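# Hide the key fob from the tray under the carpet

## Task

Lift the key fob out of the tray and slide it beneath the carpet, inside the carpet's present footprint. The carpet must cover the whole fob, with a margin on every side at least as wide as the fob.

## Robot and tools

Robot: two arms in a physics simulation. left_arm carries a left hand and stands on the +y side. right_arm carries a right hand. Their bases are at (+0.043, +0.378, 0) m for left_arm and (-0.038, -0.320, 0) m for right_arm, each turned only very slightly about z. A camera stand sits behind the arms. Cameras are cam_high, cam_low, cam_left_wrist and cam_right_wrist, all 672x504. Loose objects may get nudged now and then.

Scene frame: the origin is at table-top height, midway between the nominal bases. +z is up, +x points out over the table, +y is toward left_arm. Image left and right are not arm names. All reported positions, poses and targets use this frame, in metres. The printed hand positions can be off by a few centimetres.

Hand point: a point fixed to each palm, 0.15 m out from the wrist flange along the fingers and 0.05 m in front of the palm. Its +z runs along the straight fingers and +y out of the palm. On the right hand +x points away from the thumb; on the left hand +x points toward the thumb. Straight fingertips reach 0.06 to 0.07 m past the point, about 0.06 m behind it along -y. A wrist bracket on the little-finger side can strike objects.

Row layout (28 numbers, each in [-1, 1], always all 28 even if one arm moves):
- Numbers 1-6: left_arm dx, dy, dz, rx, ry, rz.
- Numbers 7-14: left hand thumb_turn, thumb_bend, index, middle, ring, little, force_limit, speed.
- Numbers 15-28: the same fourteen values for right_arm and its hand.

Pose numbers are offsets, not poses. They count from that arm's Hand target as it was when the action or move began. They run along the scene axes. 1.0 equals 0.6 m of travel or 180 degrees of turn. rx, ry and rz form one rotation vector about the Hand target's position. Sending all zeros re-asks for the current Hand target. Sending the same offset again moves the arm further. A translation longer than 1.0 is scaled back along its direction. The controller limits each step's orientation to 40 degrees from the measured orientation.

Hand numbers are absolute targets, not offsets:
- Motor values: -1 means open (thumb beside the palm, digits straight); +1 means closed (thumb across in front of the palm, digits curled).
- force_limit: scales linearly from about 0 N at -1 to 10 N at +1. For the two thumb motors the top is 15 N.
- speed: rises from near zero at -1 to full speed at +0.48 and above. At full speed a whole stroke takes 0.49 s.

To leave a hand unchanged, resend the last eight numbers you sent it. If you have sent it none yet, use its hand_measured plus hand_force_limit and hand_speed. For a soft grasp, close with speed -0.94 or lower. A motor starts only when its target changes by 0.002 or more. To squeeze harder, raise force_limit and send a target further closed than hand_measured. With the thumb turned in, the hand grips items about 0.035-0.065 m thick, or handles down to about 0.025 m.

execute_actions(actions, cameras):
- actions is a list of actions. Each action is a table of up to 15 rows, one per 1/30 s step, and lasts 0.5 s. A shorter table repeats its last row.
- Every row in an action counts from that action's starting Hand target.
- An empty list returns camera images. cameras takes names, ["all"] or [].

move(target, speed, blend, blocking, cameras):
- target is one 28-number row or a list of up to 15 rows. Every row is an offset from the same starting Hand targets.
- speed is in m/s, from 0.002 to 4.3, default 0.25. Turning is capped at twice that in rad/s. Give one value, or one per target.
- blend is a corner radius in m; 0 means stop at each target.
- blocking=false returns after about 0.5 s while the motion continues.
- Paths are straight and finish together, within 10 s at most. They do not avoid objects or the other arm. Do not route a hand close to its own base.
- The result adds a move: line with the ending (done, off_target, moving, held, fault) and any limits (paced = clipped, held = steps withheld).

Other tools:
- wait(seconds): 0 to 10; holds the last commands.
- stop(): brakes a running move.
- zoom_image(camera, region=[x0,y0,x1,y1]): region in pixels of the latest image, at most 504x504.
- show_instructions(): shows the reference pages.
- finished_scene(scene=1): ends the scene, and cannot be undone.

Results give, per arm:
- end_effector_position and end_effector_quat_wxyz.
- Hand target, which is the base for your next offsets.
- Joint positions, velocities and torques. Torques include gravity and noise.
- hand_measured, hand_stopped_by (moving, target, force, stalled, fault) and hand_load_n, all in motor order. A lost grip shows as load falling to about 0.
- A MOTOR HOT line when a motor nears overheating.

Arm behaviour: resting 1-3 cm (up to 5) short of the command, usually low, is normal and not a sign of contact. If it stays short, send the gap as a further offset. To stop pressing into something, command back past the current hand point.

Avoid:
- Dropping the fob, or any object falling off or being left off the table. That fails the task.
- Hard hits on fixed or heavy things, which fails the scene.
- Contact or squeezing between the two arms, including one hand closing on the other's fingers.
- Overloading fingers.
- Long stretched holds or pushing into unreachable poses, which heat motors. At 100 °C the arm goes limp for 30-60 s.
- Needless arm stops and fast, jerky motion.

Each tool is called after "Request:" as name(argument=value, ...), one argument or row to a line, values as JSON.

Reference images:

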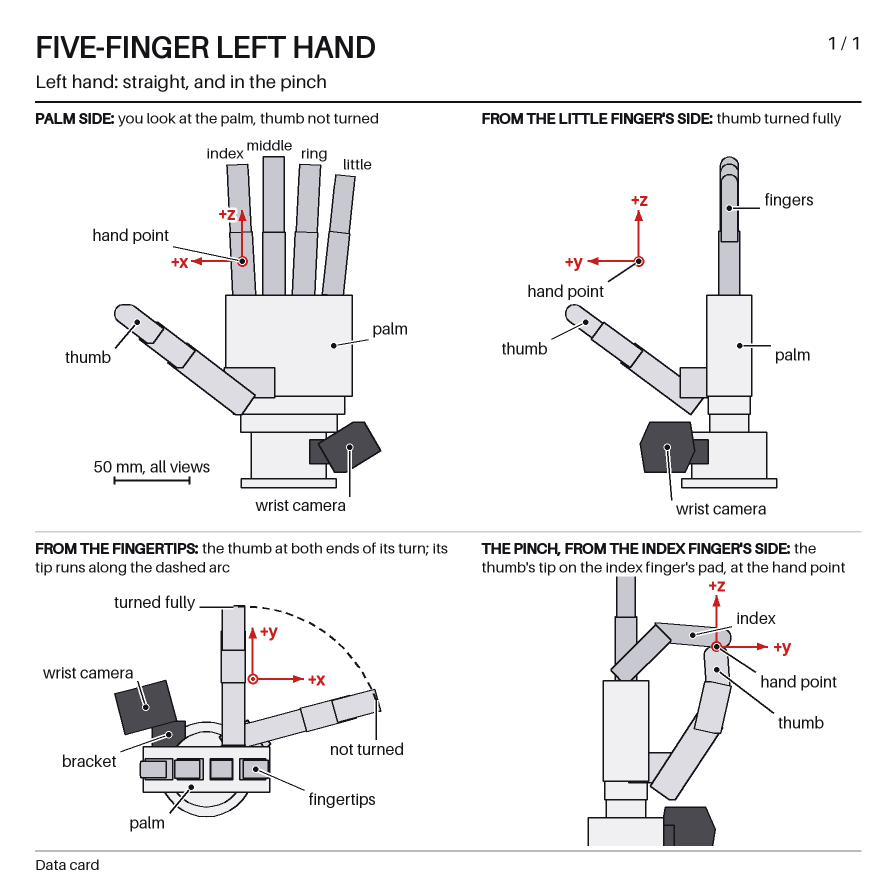

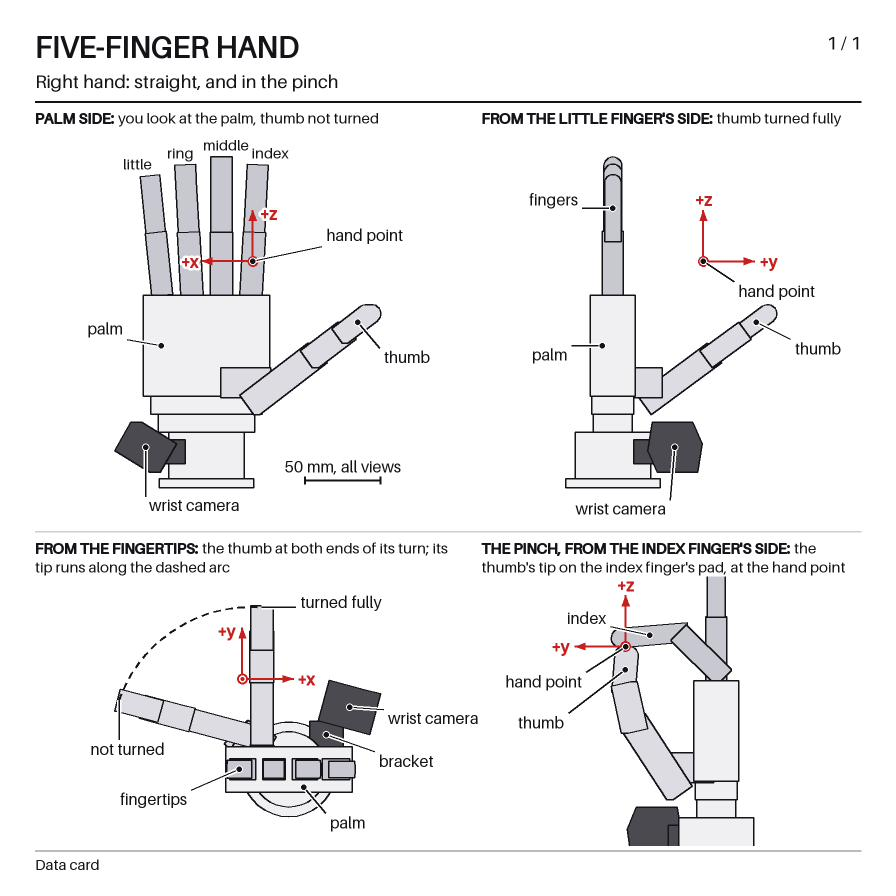

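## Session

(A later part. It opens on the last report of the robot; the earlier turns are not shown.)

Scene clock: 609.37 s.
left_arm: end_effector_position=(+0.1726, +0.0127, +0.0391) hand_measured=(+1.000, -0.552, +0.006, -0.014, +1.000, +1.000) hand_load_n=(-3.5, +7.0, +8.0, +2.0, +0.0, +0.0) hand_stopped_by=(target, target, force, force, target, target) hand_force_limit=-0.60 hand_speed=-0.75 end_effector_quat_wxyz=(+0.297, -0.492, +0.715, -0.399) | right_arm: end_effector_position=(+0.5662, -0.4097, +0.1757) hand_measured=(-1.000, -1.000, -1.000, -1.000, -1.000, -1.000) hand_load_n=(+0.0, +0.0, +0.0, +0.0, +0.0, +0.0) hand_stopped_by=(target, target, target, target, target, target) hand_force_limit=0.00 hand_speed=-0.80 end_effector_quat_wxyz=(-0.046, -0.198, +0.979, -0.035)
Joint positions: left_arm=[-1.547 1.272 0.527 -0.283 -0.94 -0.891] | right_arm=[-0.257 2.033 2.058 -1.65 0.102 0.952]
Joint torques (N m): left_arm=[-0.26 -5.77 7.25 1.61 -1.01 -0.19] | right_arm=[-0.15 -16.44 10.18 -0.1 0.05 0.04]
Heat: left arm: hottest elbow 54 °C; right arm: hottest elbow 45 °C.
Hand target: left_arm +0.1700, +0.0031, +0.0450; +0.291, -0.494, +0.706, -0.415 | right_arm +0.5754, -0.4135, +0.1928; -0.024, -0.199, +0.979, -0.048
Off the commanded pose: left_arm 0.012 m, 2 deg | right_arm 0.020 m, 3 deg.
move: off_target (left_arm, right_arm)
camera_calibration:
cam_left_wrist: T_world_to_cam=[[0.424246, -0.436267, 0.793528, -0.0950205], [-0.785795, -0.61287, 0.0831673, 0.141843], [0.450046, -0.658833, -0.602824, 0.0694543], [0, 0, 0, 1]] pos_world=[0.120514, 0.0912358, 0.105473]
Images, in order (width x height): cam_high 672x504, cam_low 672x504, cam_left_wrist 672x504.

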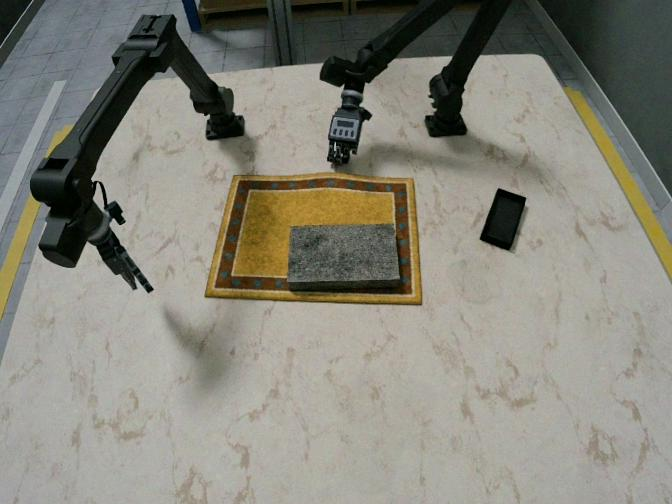

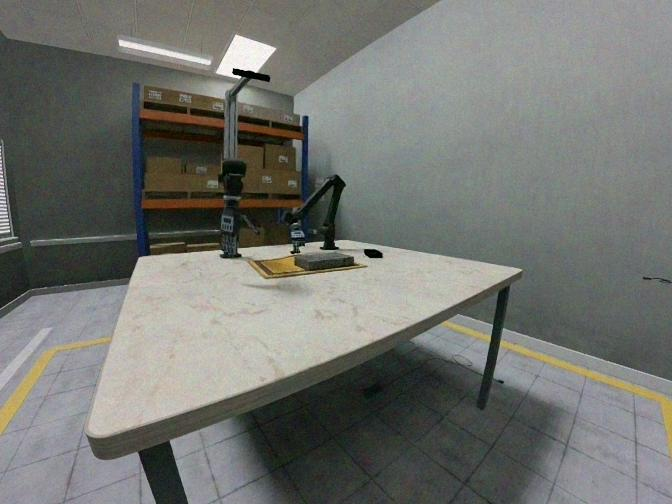

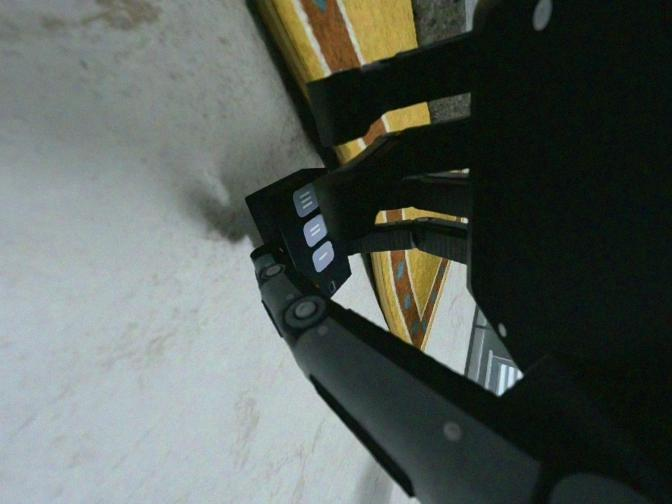

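Request:
move(
  target=[-0.0067,-0.015,-0.026,0,0,0,1,-0.55,0.15,0.15,1,1,-0.6,-0.75,0,0,0,0,0,0,-1,-1,-1,-1,-1,-1,0,-0.8],
  speed=0.06,
  cameras=["cam_left_wrist"],
)

Scene clock: 625.27 s.
left_arm: end_effector_position=(+0.1694, +0.0071, +0.0220) hand_measured=(+1.000, -0.552, +0.006, -0.014, +1.000, +1.000) hand_load_n=(-3.5, +6.5, +8.0, +2.0, +0.0, +0.0) hand_stopped_by=(target, target, force, force, target, target) hand_force_limit=-0.60 hand_speed=-0.75 end_effector_quat_wxyz=(+0.299, -0.490, +0.716, -0.397) | right_arm: end_effector_position=(+0.5662, -0.4097, +0.1757) hand_measured=(-1.000, -1.000, -1.000, -1.000, -1.000, -1.000) hand_load_n=(+0.0, +0.0, +0.0, +0.0, +0.0, +0.0) hand_stopped_by=(target, target, target, target, target, target) hand_force_limit=0.00 hand_speed=-0.80 end_effector_quat_wxyz=(-0.046, -0.198, +0.979, -0.035)
Joint positions: left_arm=[-1.559 1.339 0.527 -0.236 -0.947 -0.908] | right_arm=[-0.257 2.033 2.058 -1.65 0.102 0.952]
Joint torques (N m): left_arm=[0.03 -5.66 7.36 1.66 -0.99 -0.21] | right_arm=[-0.15 -16.44 10.19 -0.09 0.05 0.04]
Heat: left arm: hottest elbow 52 °C; right arm: hottest elbow 45 °C.
Hand target: left_arm +0.1659, -0.0059, +0.0294; +0.291, -0.494, +0.706, -0.415 | right_arm +0.5754, -0.4135, +0.1928; -0.024, -0.199, +0.979, -0.048
Off the commanded pose: left_arm 0.015 m, 3 deg | right_arm 0.020 m, 3 deg.
move: off_target (left_arm, right_arm)
camera_calibration:
cam_left_wrist: T_world_to_cam=[[0.423267, -0.441228, 0.791304, -0.0822584], [-0.785805, -0.613506, 0.0782363, 0.137448], [0.45095, -0.654926, -0.606396, 0.0567965], [0, 0, 0, 1]] pos_world=[0.117212, 0.0852277, 0.0887792]
Images, in order (width x height): cam_left_wrist 672x504.

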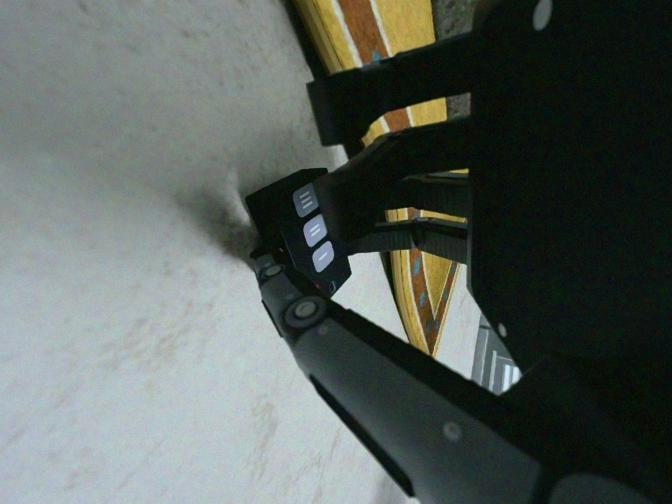

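Request:
move(
  target=[0,0,-0.006,0,0,0,1,-0.55,0.15,0.15,1,1,-0.6,-0.75,0,0,0,0,0,0,-1,-1,-1,-1,-1,-1,0,-0.8],
  speed=0.05,
  cameras=["cam_left_wrist"],
)

Scene clock: 645.43 s.
left_arm: end_effector_position=(+0.1697, +0.0045, +0.0217) hand_measured=(+1.000, -0.552, +0.006, -0.014, +1.000, +1.000) hand_load_n=(-4.0, +6.5, +7.5, +2.5, +0.0, +0.0) hand_stopped_by=(target, target, force, force, target, target) hand_force_limit=-0.60 hand_speed=-0.75 end_effector_quat_wxyz=(+0.298, -0.492, +0.713, -0.400) | right_arm: end_effector_position=(+0.5662, -0.4097, +0.1757) hand_measured=(-1.000, -1.000, -1.000, -1.000, -1.000, -1.000) hand_load_n=(+0.0, +0.0, +0.0, +0.0, +0.0, +0.0) hand_stopped_by=(target, target, target, target, target, target) hand_force_limit=0.00 hand_speed=-0.80 end_effector_quat_wxyz=(-0.046, -0.198, +0.979, -0.035)
Joint positions: left_arm=[-1.559 1.345 0.527 -0.221 -0.949 -0.909] | right_arm=[-0.257 2.033 2.058 -1.65 0.102 0.952]
Joint torques (N m): left_arm=[-0.38 -5.36 7.17 1.57 -0.92 -0.24] | right_arm=[-0.21 -16.5 10.19 -0.09 0.05 0.04]
Heat: left arm: hottest elbow 50 °C; right arm: hottest elbow 45 °C.
Hand target: left_arm +0.1659, -0.0059, +0.0258; +0.291, -0.494, +0.706, -0.415 | right_arm +0.5754, -0.4135, +0.1928; -0.024, -0.199, +0.979, -0.048
Off the commanded pose: left_arm 0.012 m, 2 deg | right_arm 0.020 m, 3 deg.
move: off_target (left_arm, right_arm)
camera_calibration:
cam_left_wrist: T_world_to_cam=[[0.423031, -0.432275, 0.796356, -0.0834584], [-0.784956, -0.613863, 0.08376, 0.135838], [0.452646, -0.660538, -0.599, 0.0543982], [0, 0, 0, 1]] pos_world=[0.117309, 0.0832409, 0.0876693]
Images, in order (width x height): cam_left_wrist 672x504.

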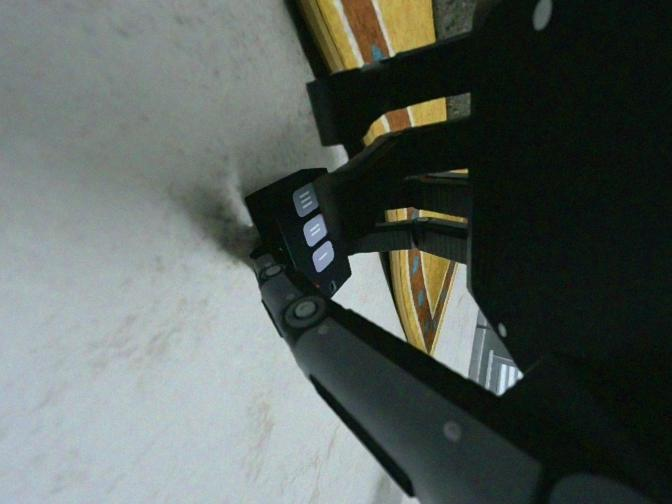

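Request:
move(
  target=[0,0,-0.01,0,0,0,1,-0.55,0.15,0.15,1,1,-0.6,-0.75,0,0,0,0,0,0,-1,-1,-1,-1,-1,-1,0,-0.8],
  speed=0.05,
  cameras=["cam_left_wrist"],
)

Scene clock: 652.17 s.
left_arm: end_effector_position=(+0.1702, +0.0008, +0.0199) hand_measured=(+1.000, -0.552, +0.006, -0.014, +1.000, +1.000) hand_load_n=(-4.0, +6.0, +7.0, +3.0, +0.0, +0.0) hand_stopped_by=(target, target, force, force, target, target) hand_force_limit=-0.60 hand_speed=-0.75 end_effector_quat_wxyz=(+0.296, -0.494, +0.710, -0.405) | right_arm: end_effector_position=(+0.5662, -0.4097, +0.1757) hand_measured=(-1.000, -1.000, -1.000, -1.000, -1.000, -1.000) hand_load_n=(+0.0, +0.0, +0.0, +0.0, +0.0, +0.0) hand_stopped_by=(target, target, target, target, target, target) hand_force_limit=0.00 hand_speed=-0.80 end_effector_quat_wxyz=(-0.046, -0.198, +0.979, -0.035)
Joint positions: left_arm=[-1.559 1.359 0.527 -0.196 -0.952 -0.911] | right_arm=[-0.257 2.033 2.058 -1.65 0.102 0.952]
Joint torques (N m): left_arm=[-0.21 -5.25 6.38 1.54 -0.81 -0.21] | right_arm=[-0.15 -16.44 10.21 -0.1 0.05 0.04]
Heat: left arm: hottest elbow 49 °C; right arm: hottest elbow 45 °C.
Hand target: left_arm +0.1659, -0.0059, +0.0198; +0.291, -0.494, +0.706, -0.415 | right_arm +0.5754, -0.4135, +0.1928; -0.024, -0.199, +0.979, -0.048
Off the commanded pose: left_arm 0.008 m, 1 deg | right_arm 0.020 m, 3 deg.
move: off_target (right_arm)
camera_calibration:
cam_left_wrist: T_world_to_cam=[[0.422043, -0.421769, 0.80249, -0.0837596], [-0.783783, -0.614597, 0.0891875, 0.133863], [0.455592, -0.666619, -0.589962, 0.0499701], [0, 0, 0, 1]] pos_world=[0.117504, 0.0802558, 0.0847578]
Images, in order (width x height): cam_left_wrist 672x504.

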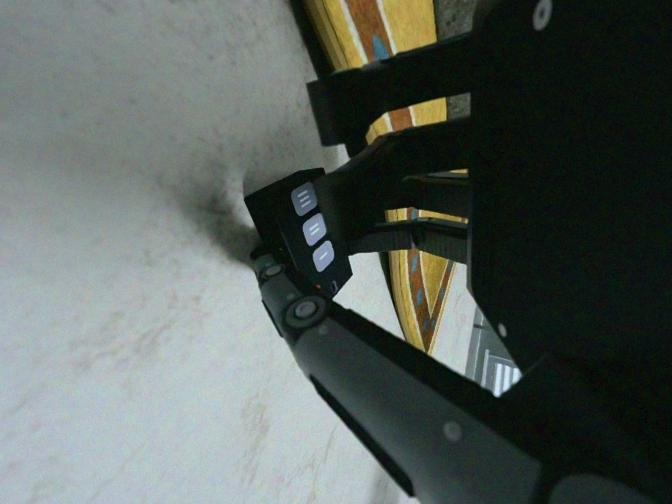

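Request:
move(
  target=[0,0,0,0,0,0,1,-0.65,-0.4,-0.4,1,1,-0.6,-0.6,0,0,0,0,0,0,-1,-1,-1,-1,-1,-1,0,-0.8],
  speed=0.05,
  cameras=["cam_left_wrist"],
)

Scene clock: 661.93 s.
left_arm: end_effector_position=(+0.1707, +0.0009, +0.0189) hand_measured=(+1.000, -0.648, -0.400, -0.400, +1.000, +1.000) hand_load_n=(-0.5, -1.5, +0.0, -1.5, +0.0, +0.0) hand_stopped_by=(target, target, target, target, target, target) hand_force_limit=-0.60 hand_speed=-0.60 end_effector_quat_wxyz=(+0.298, -0.494, +0.709, -0.405) | right_arm: end_effector_position=(+0.5662, -0.4097, +0.1757) hand_measured=(-1.000, -1.000, -1.000, -1.000, -1.000, -1.000) hand_load_n=(+0.0, +0.0, +0.0, +0.0, +0.0, +0.0) hand_stopped_by=(target, target, target, target, target, target) hand_force_limit=0.00 hand_speed=-0.80 end_effector_quat_wxyz=(-0.046, -0.198, +0.979, -0.035)
Joint positions: left_arm=[-1.559 1.364 0.527 -0.193 -0.955 -0.911] | right_arm=[-0.257 2.033 2.058 -1.65 0.102 0.952]
Joint torques (N m): left_arm=[-0.26 -5.71 6.35 1.39 -0.66 -0.17] | right_arm=[-0.15 -16.5 10.19 -0.1 0.05 0.04]
Heat: left arm: hottest elbow 48 °C; right arm: hottest elbow 45 °C.
Hand target: left_arm +0.1659, -0.0059, +0.0198; +0.291, -0.494, +0.706, -0.415 | right_arm +0.5754, -0.4135, +0.1928; -0.024, -0.199, +0.979, -0.048
Off the commanded pose: left_arm 0.008 m, 1 deg | right_arm 0.020 m, 3 deg.
move: off_target (right_arm)
camera_calibration:
cam_left_wrist: T_world_to_cam=[[0.420642, -0.422342, 0.802924, -0.0829511], [-0.783007, -0.616014, 0.0861809, 0.134395], [0.458215, -0.664947, -0.589818, 0.0487233], [0, 0, 0, 1]] pos_world=[0.117799, 0.0801536, 0.083759]
Images, in order (width x height): cam_left_wrist 672x504.

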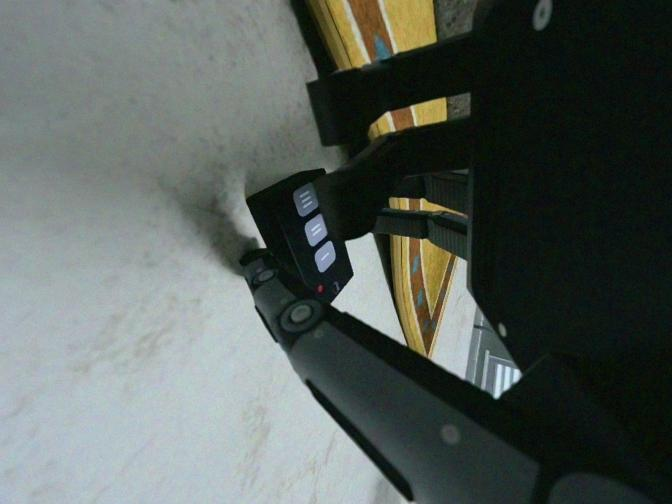

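Request:
move(
  target=[
    [0,0,0.15,0,0,0,1,-0.8,-0.4,-0.4,1,1,-0.6,-0.6,0,0,0,0,0,0,-1,-1,-1,-1,-1,-1,0,-0.8],
    [-0.12,0.04,0.2,0,0,0,-1,-1,-1,-1,-1,-1,-0.6,0.2,0,0,0,0,0,0,-1,-1,-1,-1,-1,-1,0,-0.8],
  ],
  speed=0.15,
  cameras=["cam_left_wrist","cam_high"],
)

Request:
zoom_image(
  camera="cam_high",
  region=[290, 100, 400, 220],
)

Scene clock: 674.93 s.
left_arm: end_effector_position=(+0.0994, +0.0420, +0.1151) hand_measured=(-1.000, -1.000, -1.000, -1.000, -1.000, -1.000) hand_load_n=(+0.0, +0.0, -0.5, +0.0, +0.0, -0.5) hand_stopped_by=(target, target, target, target, target, target) hand_force_limit=-0.60 hand_speed=0.20 end_effector_quat_wxyz=(+0.309, -0.480, +0.721, -0.393) | right_arm: end_effector_position=(+0.5662, -0.4097, +0.1757) hand_measured=(-1.000, -1.000, -1.000, -1.000, -1.000, -1.000) hand_load_n=(+0.0, +0.0, +0.0, +0.0, +0.0, +0.0) hand_stopped_by=(target, target, target, target, target, target) hand_force_limit=0.00 hand_speed=-0.80 end_effector_quat_wxyz=(-0.046, -0.198, +0.979, -0.035)
Joint positions: left_arm=[-1.818 1.126 0.688 -0.997 -1.041 -1.336] | right_arm=[-0.257 2.033 2.058 -1.65 0.102 0.952]
Joint torques (N m): left_arm=[-0.03 -3.31 13.34 -0.24 -1.12 -0.26] | right_arm=[-0.15 -16.44 10.18 -0.06 0.05 0.04]
Heat: left arm: hottest elbow 49 °C; right arm: hottest elbow 45 °C.
Hand target: left_arm +0.0939, +0.0181, +0.1398; +0.291, -0.494, +0.706, -0.415 | right_arm +0.5754, -0.4135, +0.1928; -0.024, -0.199, +0.979, -0.048
Off the commanded pose: left_arm 0.035 m, 4 deg | right_arm 0.020 m, 3 deg.
move: off_target (left_arm, right_arm); target 2's new numbers were sent with left_arm's hand 0.034 m and 4 deg from that target
camera_calibration:
cam_left_wrist: T_world_to_cam=[[0.40743, -0.464368, 0.78636, -0.107874], [-0.792814, -0.607225, 0.0521898, 0.0999666], [0.453263, -0.644701, -0.61556, 0.168122], [0, 0, 0, 1]] pos_world=[0.0470025, 0.118998, 0.1831]
Images, in order (width x height): cam_high 672x504, cam_left_wrist 672x504.

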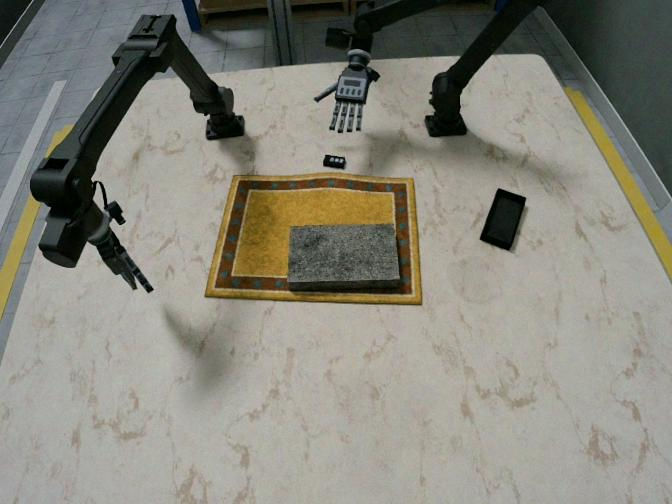

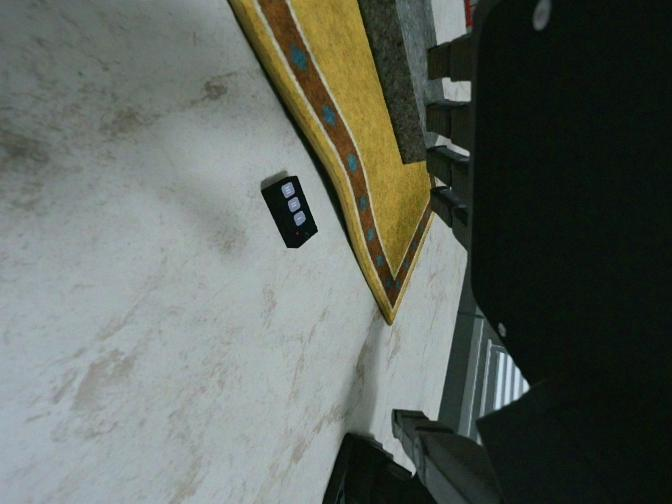

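Scaled by 4.200.

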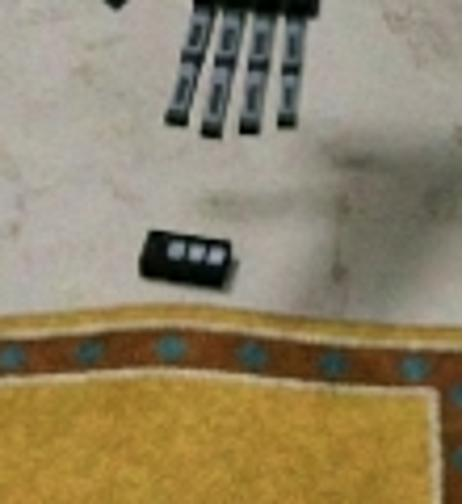

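Request:
zoom_image(
  camera="cam_left_wrist",
  region=[200, 0, 460, 340],
)

Scaled by 1.482.

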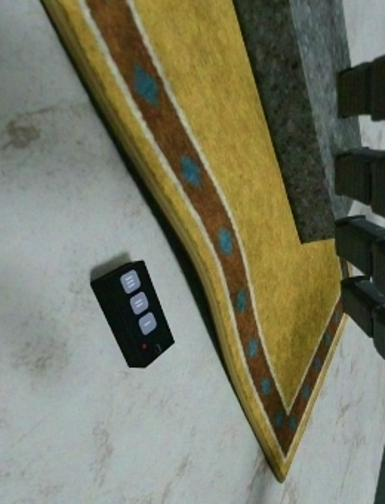

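Request:
move(
  target=[
    [0.05,-0.02,0.0,0,0,0,1,-0.65,-0.42,-0.42,1,1,-0.6,0.3,0,0,0,0,0,0,-1,-1,-1,-1,-1,-1,0,-0.8],
    [0.1118,-0.0627,-0.0997,0,0,0,1,-0.65,-0.42,-0.42,1,1,-0.6,0.3,0,0,0,0,0,0,-1,-1,-1,-1,-1,-1,0,-0.8],
  ],
  speed=0.15,
  cameras=["cam_left_wrist"],
)

Scene clock: 783.83 s.
left_arm: end_effector_position=(+0.1610, -0.0151, +0.0777) hand_measured=(+1.000, -0.650, -0.420, -0.420, +1.000, +1.000) hand_load_n=(+0.0, +0.0, +0.0, +0.0, +0.0, +0.0) hand_stopped_by=(target, target, target, target, target, target) hand_force_limit=-0.60 hand_speed=0.30 end_effector_quat_wxyz=(+0.293, -0.498, +0.706, -0.409) | right_arm: end_effector_position=(+0.5662, -0.4097, +0.1757) hand_measured=(-1.000, -1.000, -1.000, -1.000, -1.000, -1.000) hand_load_n=(+0.0, +0.0, +0.0, +0.0, +0.0, +0.5) hand_stopped_by=(target, target, target, target, target, target) hand_force_limit=0.00 hand_speed=-0.80 end_effector_quat_wxyz=(-0.046, -0.198, +0.979, -0.035)
Joint positions: left_arm=[-1.59 1.261 0.644 -0.443 -0.969 -0.966] | right_arm=[-0.257 2.033 2.058 -1.65 0.102 0.952]
Joint torques (N m): left_arm=[1.38 -6.42 7.47 1.37 -0.49 0.17] | right_arm=[-0.15 -16.38 10.21 -0.09 0.05 0.05]
Heat: left arm: hottest elbow 62 °C; right arm: hottest elbow 47 °C.
Hand target: left_arm +0.1610, -0.0196, +0.0800; +0.291, -0.494, +0.706, -0.415 | right_arm +0.5754, -0.4135, +0.1928; -0.024, -0.199, +0.979, -0.048
Off the commanded pose: left_arm 0.005 m, 1 deg | right_arm 0.020 m, 3 deg.
move: off_target (right_arm)
camera_calibration:
cam_left_wrist: T_world_to_cam=[[0.425192, -0.409097, 0.807373, -0.13362], [-0.780484, -0.617418, 0.0981849, 0.11037], [0.45832, -0.671889, -0.581815, 0.0764868], [0, 0, 0, 1]] pos_world=[0.1079, 0.0648716, 0.141545]
Images, in order (width x height): cam_left_wrist 672x504.

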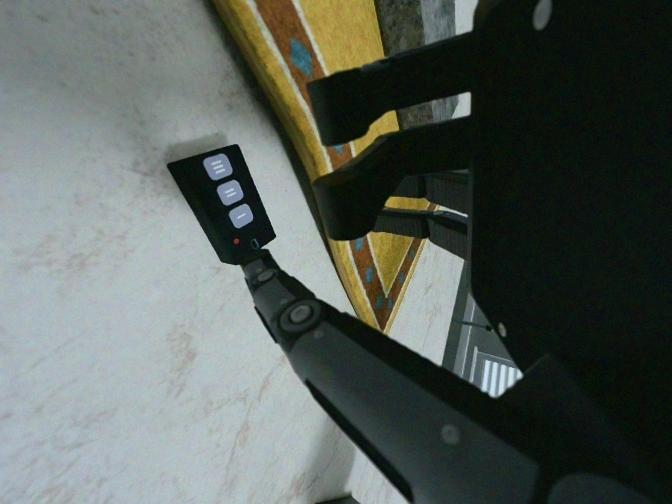

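Request:
move(
  target=[-0.005,0.0107,-0.0883,0,0,0,1,-0.65,-0.42,-0.42,1,1,-0.6,0.3,0,0,0,0,0,0,-1,-1,-1,-1,-1,-1,0,-0.8],
  speed=0.1,
  cameras=["cam_left_wrist"],
)

Scene clock: 804.20 s.
left_arm: end_effector_position=(+0.1610, -0.0057, +0.0240) hand_measured=(+1.000, -0.650, -0.420, -0.420, +1.000, +1.000) hand_load_n=(+0.0, +0.0, +0.0, +0.0, +0.0, +0.0) hand_stopped_by=(target, target, target, target, target, target) hand_force_limit=-0.60 hand_speed=0.30 end_effector_quat_wxyz=(+0.296, -0.497, +0.708, -0.405) | right_arm: end_effector_position=(+0.5662, -0.4097, +0.1757) hand_measured=(-1.000, -1.000, -1.000, -1.000, -1.000, -1.000) hand_load_n=(+0.0, +0.0, +0.0, +0.0, +0.0, +0.0) hand_stopped_by=(target, target, target, target, target, target) hand_force_limit=0.00 hand_speed=-0.80 end_effector_quat_wxyz=(-0.046, -0.198, +0.979, -0.035)
Joint positions: left_arm=[-1.59 1.368 0.558 -0.26 -0.969 -0.966] | right_arm=[-0.257 2.033 2.058 -1.65 0.102 0.952]
Joint torques (N m): left_arm=[-0.15 -5.89 6.56 1.48 -0.7 -0.03] | right_arm=[-0.21 -16.5 10.19 -0.08 0.05 0.04]
Heat: left arm: hottest elbow 58 °C; right arm: hottest elbow 47 °C.
Hand target: left_arm +0.1580, -0.0131, +0.0270; +0.291, -0.494, +0.706, -0.415 | right_arm +0.5754, -0.4135, +0.1928; -0.024, -0.199, +0.979, -0.048
Off the commanded pose: left_arm 0.009 m, 1 deg | right_arm 0.020 m, 3 deg.
move: off_target (right_arm)
camera_calibration:
cam_left_wrist: T_world_to_cam=[[0.42514, -0.417679, 0.802994, -0.0864618], [-0.780446, -0.618492, 0.0914919, 0.121663], [0.458432, -0.665591, -0.588922, 0.0517191], [0, 0, 0, 1]] pos_world=[0.108, 0.0735582, 0.0887557]
Images, in order (width x height): cam_left_wrist 672x504.

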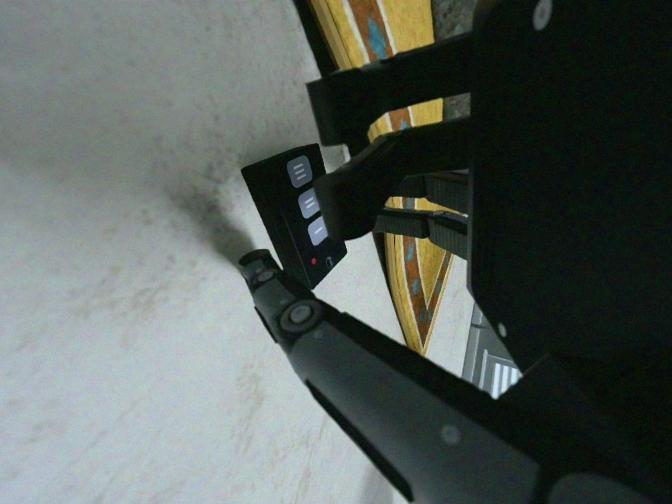

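Request:
move(
  target=[0.001,-0.003,-0.01,0,0,0,1,-0.6,-0.42,-0.42,1,1,-0.6,0.3,0,0,0,0,0,0,-1,-1,-1,-1,-1,-1,0,-0.8],
  speed=0.1,
  cameras=[],
)

Request:
move(
  target=[0.0,0.0,0.0,0,0,0,1,-0.6,0.2,0.2,1,1,-0.6,-0.75,0,0,0,0,0,0,-1,-1,-1,-1,-1,-1,0,-0.8],
  speed=0.06,
  cameras=["cam_left_wrist"],
)

Scene clock: 820.03 s.
left_arm: end_effector_position=(+0.1610, -0.0091, +0.0196) hand_measured=(+1.000, -0.600, -0.420, -0.420, +1.000, +1.000) hand_load_n=(+0.0, +0.0, +0.0, +0.0, +0.0, +0.0) hand_stopped_by=(target, target, target, target, target, target) hand_force_limit=-0.60 hand_speed=0.30 end_effector_quat_wxyz=(+0.295, -0.498, +0.707, -0.407) | right_arm: end_effector_position=(+0.5662, -0.4097, +0.1757) hand_measured=(-1.000, -1.000, -1.000, -1.000, -1.000, -1.000) hand_load_n=(+0.0, +0.0, +0.0, +0.0, +0.0, +0.0) hand_stopped_by=(target, target, target, target, target, target) hand_force_limit=0.00 hand_speed=-0.80 end_effector_quat_wxyz=(-0.046, -0.198, +0.979, -0.035)
Joint positions: left_arm=[-1.59 1.388 0.558 -0.234 -0.969 -0.966] | right_arm=[-0.257 2.033 2.058 -1.65 0.102 0.952]
Joint torques (N m): left_arm=[0.85 -5.83 6.37 1.44 -0.64 -0.01] | right_arm=[-0.15 -16.44 10.19 -0.1 0.05 0.05]
Heat: left arm: hottest elbow 55 °C; right arm: hottest elbow 47 °C.
Hand target: left_arm +0.1586, -0.0149, +0.0210; +0.291, -0.494, +0.706, -0.415 | right_arm +0.5754, -0.4135, +0.1928; -0.024, -0.199, +0.979, -0.048
Off the commanded pose: left_arm 0.006 m, 1 deg | right_arm 0.020 m, 3 deg.
move: off_target (right_arm)
No camera images: "cameras" was empty.

Scene clock: 821.27 s.
left_arm: end_effector_position=(+0.1610, -0.0093, +0.0197) hand_measured=(+1.000, -0.602, +0.038, +0.014, +1.000, +1.000) hand_load_n=(-0.5, +4.5, +4.0, +3.5, +0.0, +0.0) hand_stopped_by=(target, target, force, force, target, target) hand_force_limit=-0.60 hand_speed=-0.75 end_effector_quat_wxyz=(+0.295, -0.497, +0.708, -0.407) | right_arm: end_effector_position=(+0.5662, -0.4097, +0.1757) hand_measured=(-1.000, -1.000, -1.000, -1.000, -1.000, -1.000) hand_load_n=(+0.0, -0.5, +0.0, +0.0, +0.0, +0.0) hand_stopped_by=(target, target, target, target, target, target) hand_force_limit=0.00 hand_speed=-0.80 end_effector_quat_wxyz=(-0.046, -0.198, +0.979, -0.035)
Joint positions: left_arm=[-1.59 1.388 0.558 -0.233 -0.969 -0.963] | right_arm=[-0.257 2.033 2.058 -1.65 0.102 0.952]
Joint torques (N m): left_arm=[0.56 -6.48 6.23 1.35 -0.6 -0.01] | right_arm=[-0.15 -16.5 10.18 -0.09 0.05 0.04]
Heat: left arm: hottest elbow 54 °C; right arm: hottest elbow 47 °C.
Hand target: left_arm +0.1586, -0.0149, +0.0210; +0.291, -0.494, +0.706, -0.415 | right_arm +0.5754, -0.4135, +0.1928; -0.024, -0.199, +0.979, -0.048
Off the commanded pose: left_arm 0.006 m, 1 deg | right_arm 0.020 m, 3 deg.
move: off_target (right_arm)
camera_calibration:
cam_left_wrist: T_world_to_cam=[[0.423877, -0.414276, 0.805421, -0.0843259], [-0.781489, -0.616793, 0.0940284, 0.120039], [0.457825, -0.669284, -0.585197, 0.0468559], [0, 0, 0, 1]] pos_world=[0.108101, 0.0704647, 0.0840507]
Images, in order (width x height): cam_left_wrist 672x504.

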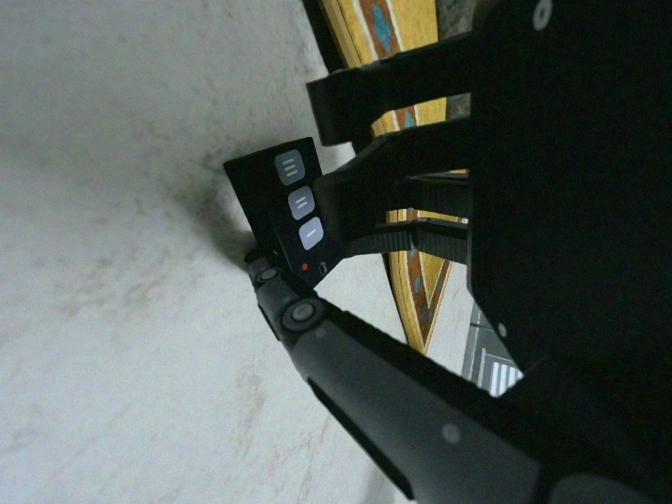

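Request:
move(
  target=[
    [-0.01,0.0,0.12,0,0,0,1,-0.6,0.2,0.2,1,1,-0.6,-0.75,0,0,0,0,0,0,-1,-1,-1,-1,-1,-1,0,-0.8],
    [-0.056,0.0332,0.1517,0,0,-0.4333,1,-0.6,0.2,0.2,1,1,-0.6,-0.75,0,0,0,0,0,0,-1,-1,-1,-1,-1,-1,0,-0.8],
  ],
  speed=0.25,
  blend=[0.02,0],
  cameras=["cam_left_wrist","cam_high"],
)

Request:
zoom_image(
  camera="cam_high",
  region=[270, 80, 420, 220],
)

Scene clock: 841.70 s.
left_arm: end_effector_position=(+0.1117, +0.0266, +0.0834) hand_measured=(+1.000, -0.602, +0.038, +0.014, +1.000, +1.000) hand_load_n=(-0.5, +5.0, +3.5, +3.5, +0.0, +0.0) hand_stopped_by=(target, target, force, force, target, target) hand_force_limit=-0.60 hand_speed=-0.75 end_effector_quat_wxyz=(-0.049, +0.043, +0.873, -0.484) | right_arm: end_effector_position=(+0.5662, -0.4097, +0.1757) hand_measured=(-1.000, -1.000, -1.000, -1.000, -1.000, -1.000) hand_load_n=(+0.0, +0.0, +0.0, +0.0, +0.0, +0.0) hand_stopped_by=(target, target, target, target, target, target) hand_force_limit=0.00 hand_speed=-0.80 end_effector_quat_wxyz=(-0.046, -0.198, +0.979, -0.035)
Joint positions: left_arm=[-1.077 0.999 0.434 -0.098 0.544 0.332] | right_arm=[-0.257 2.033 2.058 -1.65 0.102 0.952]
Joint torques (N m): left_arm=[0.56 -2.49 14.52 0.77 0.36 0.11] | right_arm=[-0.21 -16.44 10.21 -0.09 0.05 0.04]
Heat: left arm: hottest elbow 52 °C; right arm: hottest elbow 47 °C.
Hand target: left_arm +0.1250, +0.0050, +0.1121; -0.035, +0.060, +0.860, -0.506 | right_arm +0.5754, -0.4135, +0.1928; -0.024, -0.199, +0.979, -0.048
Off the commanded pose: left_arm 0.038 m, 4 deg | right_arm 0.020 m, 3 deg.
move: off_target (left_arm, right_arm)
camera_calibration:
cam_left_wrist: T_world_to_cam=[[-0.272892, -0.538014, 0.797541, -0.0181175], [-0.762311, 0.626638, 0.161887, 0.0566617], [-0.586867, -0.563796, -0.581138, 0.244239], [0, 0, 0, 1]] pos_world=[0.181586, 0.0924474, 0.147213]
Images, in order (width x height): cam_high 672x504, cam_left_wrist 672x504.

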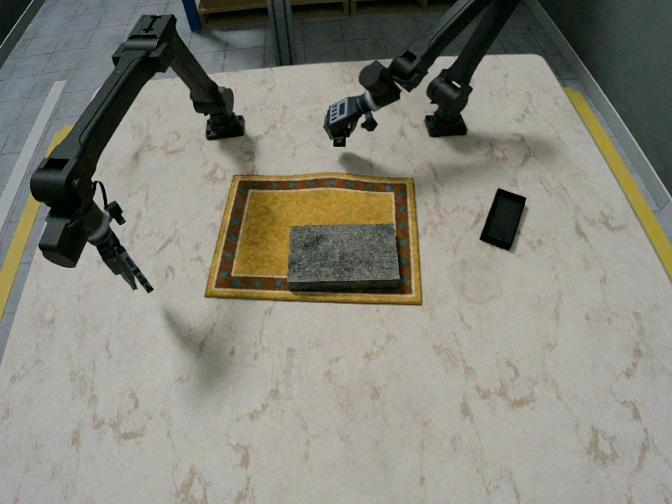

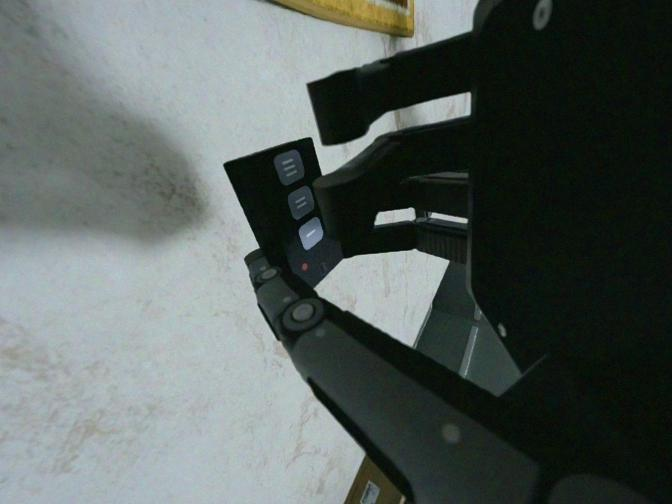

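Scaled by 3.360.

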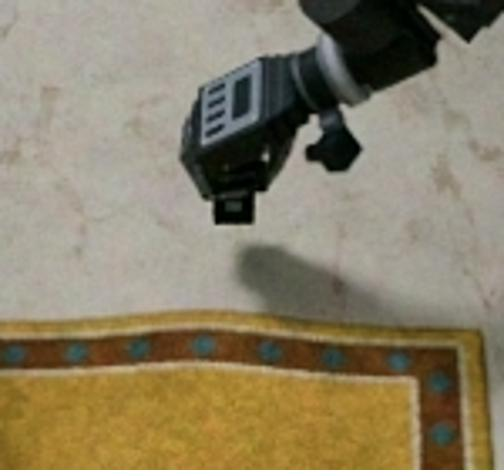

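Request:
move(
  target=[0.0183,-0.0167,-0.1135,0,0,0,1,-0.6,0.2,0.2,1,1,-0.6,-0.75,0,0,0,0,0,0,-1,-1,-1,-1,-1,-1,0,-0.8],
  speed=0.12,
  cameras=["cam_left_wrist","cam_high"],
)

Request:
zoom_image(
  camera="cam_high",
  region=[270, 100, 390, 200],
)

Scene clock: 864.87 s.
left_arm: end_effector_position=(+0.1272, +0.0011, +0.0378) hand_measured=(+1.000, -0.602, +0.038, +0.014, +1.000, +1.000) hand_load_n=(-0.5, +5.0, +3.5, +4.0, +0.0, +0.0) hand_stopped_by=(target, target, force, force, target, target) hand_force_limit=-0.60 hand_speed=-0.75 end_effector_quat_wxyz=(-0.047, +0.051, +0.869, -0.491) | right_arm: end_effector_position=(+0.5662, -0.4097, +0.1757) hand_measured=(-1.000, -1.000, -1.000, -1.000, -1.000, -1.000) hand_load_n=(+0.0, +0.0, +0.0, +0.0, +0.0, +0.0) hand_stopped_by=(target, target, target, target, target, target) hand_force_limit=0.00 hand_speed=-0.80 end_effector_quat_wxyz=(-0.046, -0.198, +0.979, -0.035)
Joint positions: left_arm=[-1.069 1.235 0.423 0.161 0.557 0.346] | right_arm=[-0.257 2.033 2.058 -1.65 0.102 0.952]
Joint torques (N m): left_arm=[1.08 -4.54 7.39 2.32 0.32 0.1] | right_arm=[-0.15 -16.5 10.21 -0.1 0.05 0.04]
Heat: left arm: hottest elbow 54 °C; right arm: hottest elbow 47 °C.
Hand target: left_arm +0.1360, -0.0050, +0.0440; -0.035, +0.060, +0.860, -0.506 | right_arm +0.5754, -0.4135, +0.1928; -0.024, -0.199, +0.979, -0.048
Off the commanded pose: left_arm 0.012 m, 3 deg | right_arm 0.020 m, 3 deg.
move: off_target (left_arm, right_arm)
camera_calibration:
cam_left_wrist: T_world_to_cam=[[-0.28664, -0.521785, 0.803478, 0.0103657], [-0.757268, 0.637122, 0.143598, 0.091941], [-0.586841, -0.567288, -0.577756, 0.21246], [0, 0, 0, 1]] pos_world=[0.197276, 0.0673573, 0.101219]
Images, in order (width x height): cam_high 672x504, cam_left_wrist 672x504.

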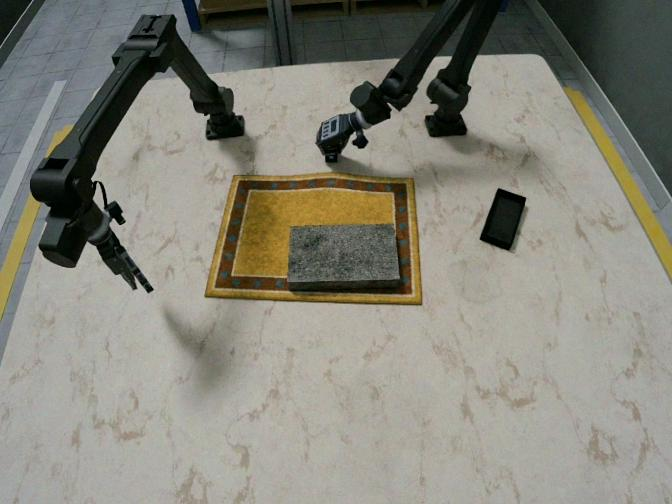

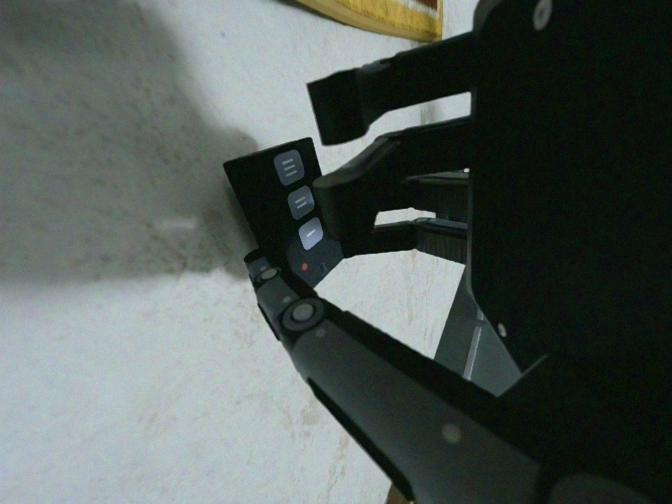

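Scaled by 4.200.

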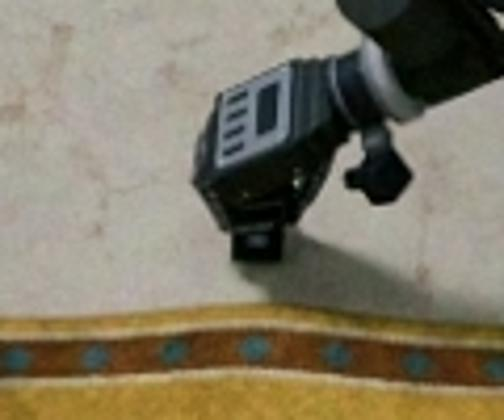

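Request:
move(
  target=[0.0,0.0,-0.029,0,0,0,1,-0.6,0.2,0.2,1,1,-0.6,-0.75,0,0,0,0,0,0,-1,-1,-1,-1,-1,-1,0,-0.8],
  speed=0.08,
  cameras=["cam_left_wrist","cam_high"],
)

Request:
zoom_image(
  camera="cam_high",
  region=[270, 100, 390, 200],
)

Scene clock: 890.17 s.
left_arm: end_effector_position=(+0.1282, -0.0007, +0.0232) hand_measured=(+1.000, -0.602, +0.038, +0.014, +1.000, +1.000) hand_load_n=(-0.5, +5.0, +3.5, +3.5, +0.0, +0.0) hand_stopped_by=(target, target, force, force, target, target) hand_force_limit=-0.60 hand_speed=-0.75 end_effector_quat_wxyz=(-0.045, +0.052, +0.867, -0.493) | right_arm: end_effector_position=(+0.5662, -0.4097, +0.1757) hand_measured=(-1.000, -1.000, -1.000, -1.000, -1.000, -1.000) hand_load_n=(+0.0, +0.0, +0.0, +0.0, +0.0, +0.0) hand_stopped_by=(target, target, target, target, target, target) hand_force_limit=0.00 hand_speed=-0.80 end_effector_quat_wxyz=(-0.046, -0.198, +0.979, -0.035)
Joint positions: left_arm=[-1.069 1.292 0.406 0.243 0.557 0.346] | right_arm=[-0.257 2.033 2.058 -1.65 0.102 0.952]
Joint torques (N m): left_arm=[0.73 -4.72 6.58 2.28 0.31 0.1] | right_arm=[-0.09 -16.44 10.19 -0.1 0.05 0.04]
Heat: left arm: hottest elbow 51 °C; right arm: hottest elbow 48 °C.
Hand target: left_arm +0.1360, -0.0050, +0.0266; -0.035, +0.060, +0.860, -0.506 | right_arm +0.5754, -0.4135, +0.1928; -0.024, -0.199, +0.979, -0.048
Off the commanded pose: left_arm 0.010 m, 2 deg | right_arm 0.020 m, 3 deg.
move: off_target (right_arm)
camera_calibration:
cam_left_wrist: T_world_to_cam=[[-0.289692, -0.516359, 0.805885, 0.0217671], [-0.757769, 0.638095, 0.136454, 0.0961317], [-0.584691, -0.571146, -0.576133, 0.203218], [0, 0, 0, 1]] pos_world=[0.197971, 0.0659655, 0.0864211]
Images, in order (width x height): cam_high 672x504, cam_left_wrist 672x504.

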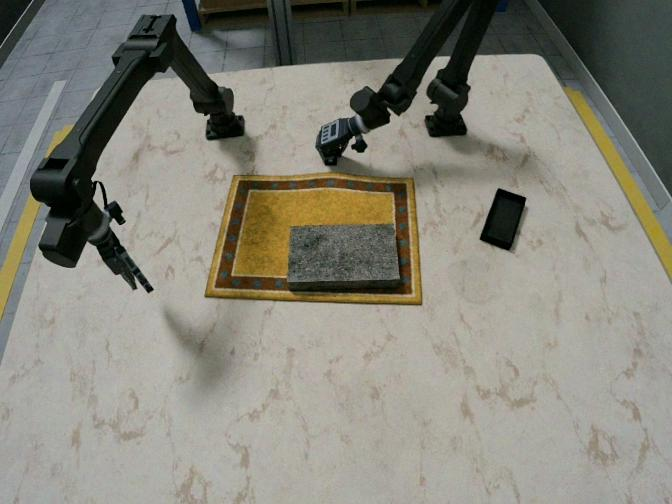

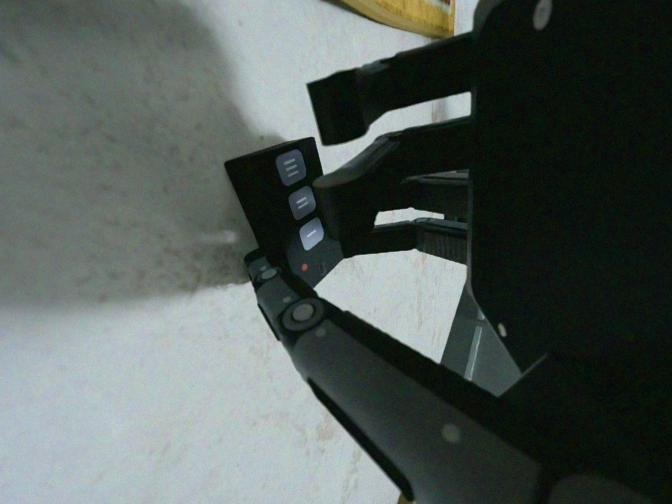

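Scaled by 4.200.

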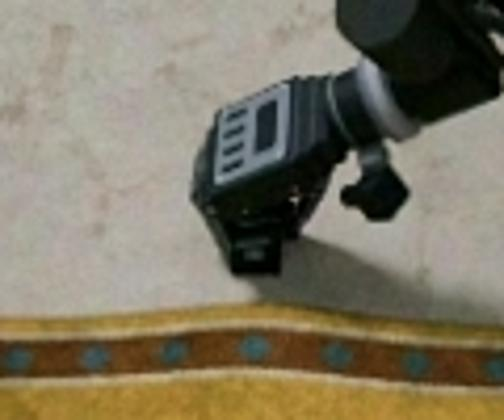

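Request:
move(
  target=[0.0495,-0.007,-0.004,0,0,0,1,-0.6,0.2,0.2,1,1,-0.6,-0.75,0,0,0,0,0,0,-1,-1,-1,-1,-1,-1,0,-0.8],
  speed=0.06,
  cameras=["cam_left_wrist","cam_high"],
)

Request:
zoom_image(
  camera="cam_high",
  region=[270, 100, 390, 200],
)

Scene clock: 899.47 s.
left_arm: end_effector_position=(+0.1451, +0.0017, +0.0219) hand_measured=(+1.000, -0.602, +0.038, +0.014, +1.000, +1.000) hand_load_n=(+1.0, +4.0, +5.0, +3.5, +0.0, +0.0) hand_stopped_by=(target, target, force, force, target, target) hand_force_limit=-0.60 hand_speed=-0.75 end_effector_quat_wxyz=(-0.059, +0.050, +0.862, -0.501) | right_arm: end_effector_position=(+0.5662, -0.4097, +0.1757) hand_measured=(-1.000, -1.000, -1.000, -1.000, -1.000, -1.000) hand_load_n=(+0.0, +0.0, +0.0, +0.0, +0.0, +0.0) hand_stopped_by=(target, target, target, target, target, target) hand_force_limit=0.00 hand_speed=-0.80 end_effector_quat_wxyz=(-0.046, -0.198, +0.979, -0.035)
Joint positions: left_arm=[-0.996 1.332 0.424 0.246 0.643 0.376] | right_arm=[-0.257 2.033 2.058 -1.65 0.102 0.952]
Joint torques (N m): left_arm=[1.26 -3.78 9.39 1.46 -0.02 0.38] | right_arm=[-0.15 -16.38 10.19 -0.1 0.05 0.04]
Heat: left arm: hottest elbow 51 °C; right arm: hottest elbow 48 °C.
Hand target: left_arm +0.1657, -0.0092, +0.0242; -0.035, +0.060, +0.860, -0.506 | right_arm +0.5754, -0.4135, +0.1928; -0.024, -0.199, +0.979, -0.048
Off the commanded pose: left_arm 0.023 m, 3 deg | right_arm 0.020 m, 3 deg.
move: off_target (left_arm, right_arm)
camera_calibration:
cam_left_wrist: T_world_to_cam=[[-0.272017, -0.500726, 0.821755, 0.0260461], [-0.747396, 0.647834, 0.147347, 0.105834], [-0.606141, -0.574095, -0.550462, 0.216159], [0, 0, 0, 1]] pos_world=[0.217208, 0.0685746, 0.0819892]
Images, in order (width x height): cam_high 672x504, cam_left_wrist 672x504.

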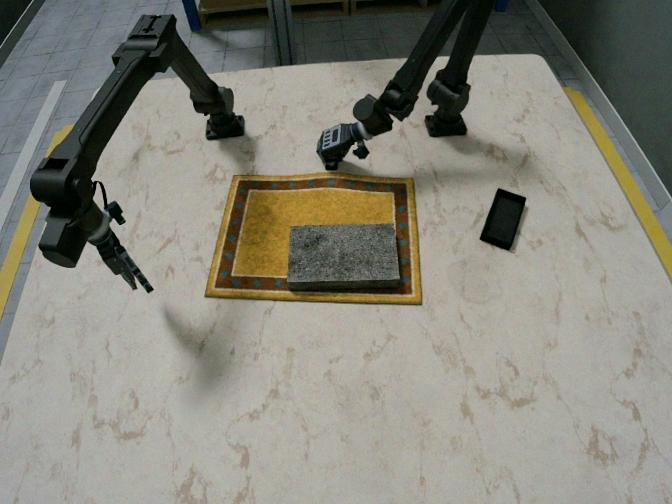

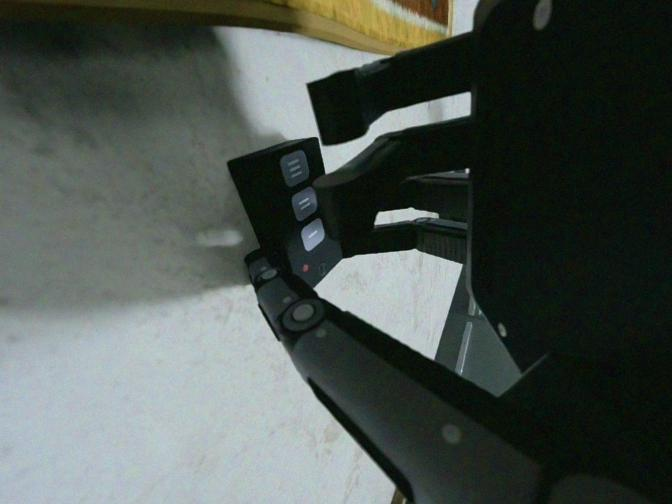

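Scaled by 4.200.

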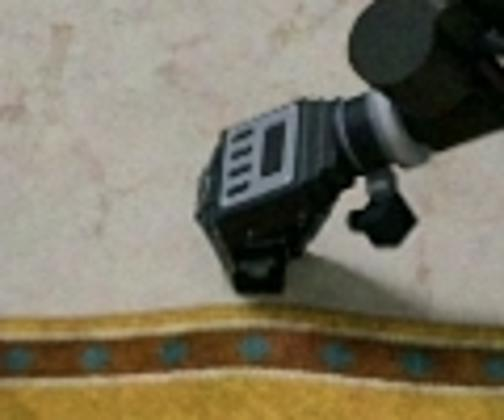

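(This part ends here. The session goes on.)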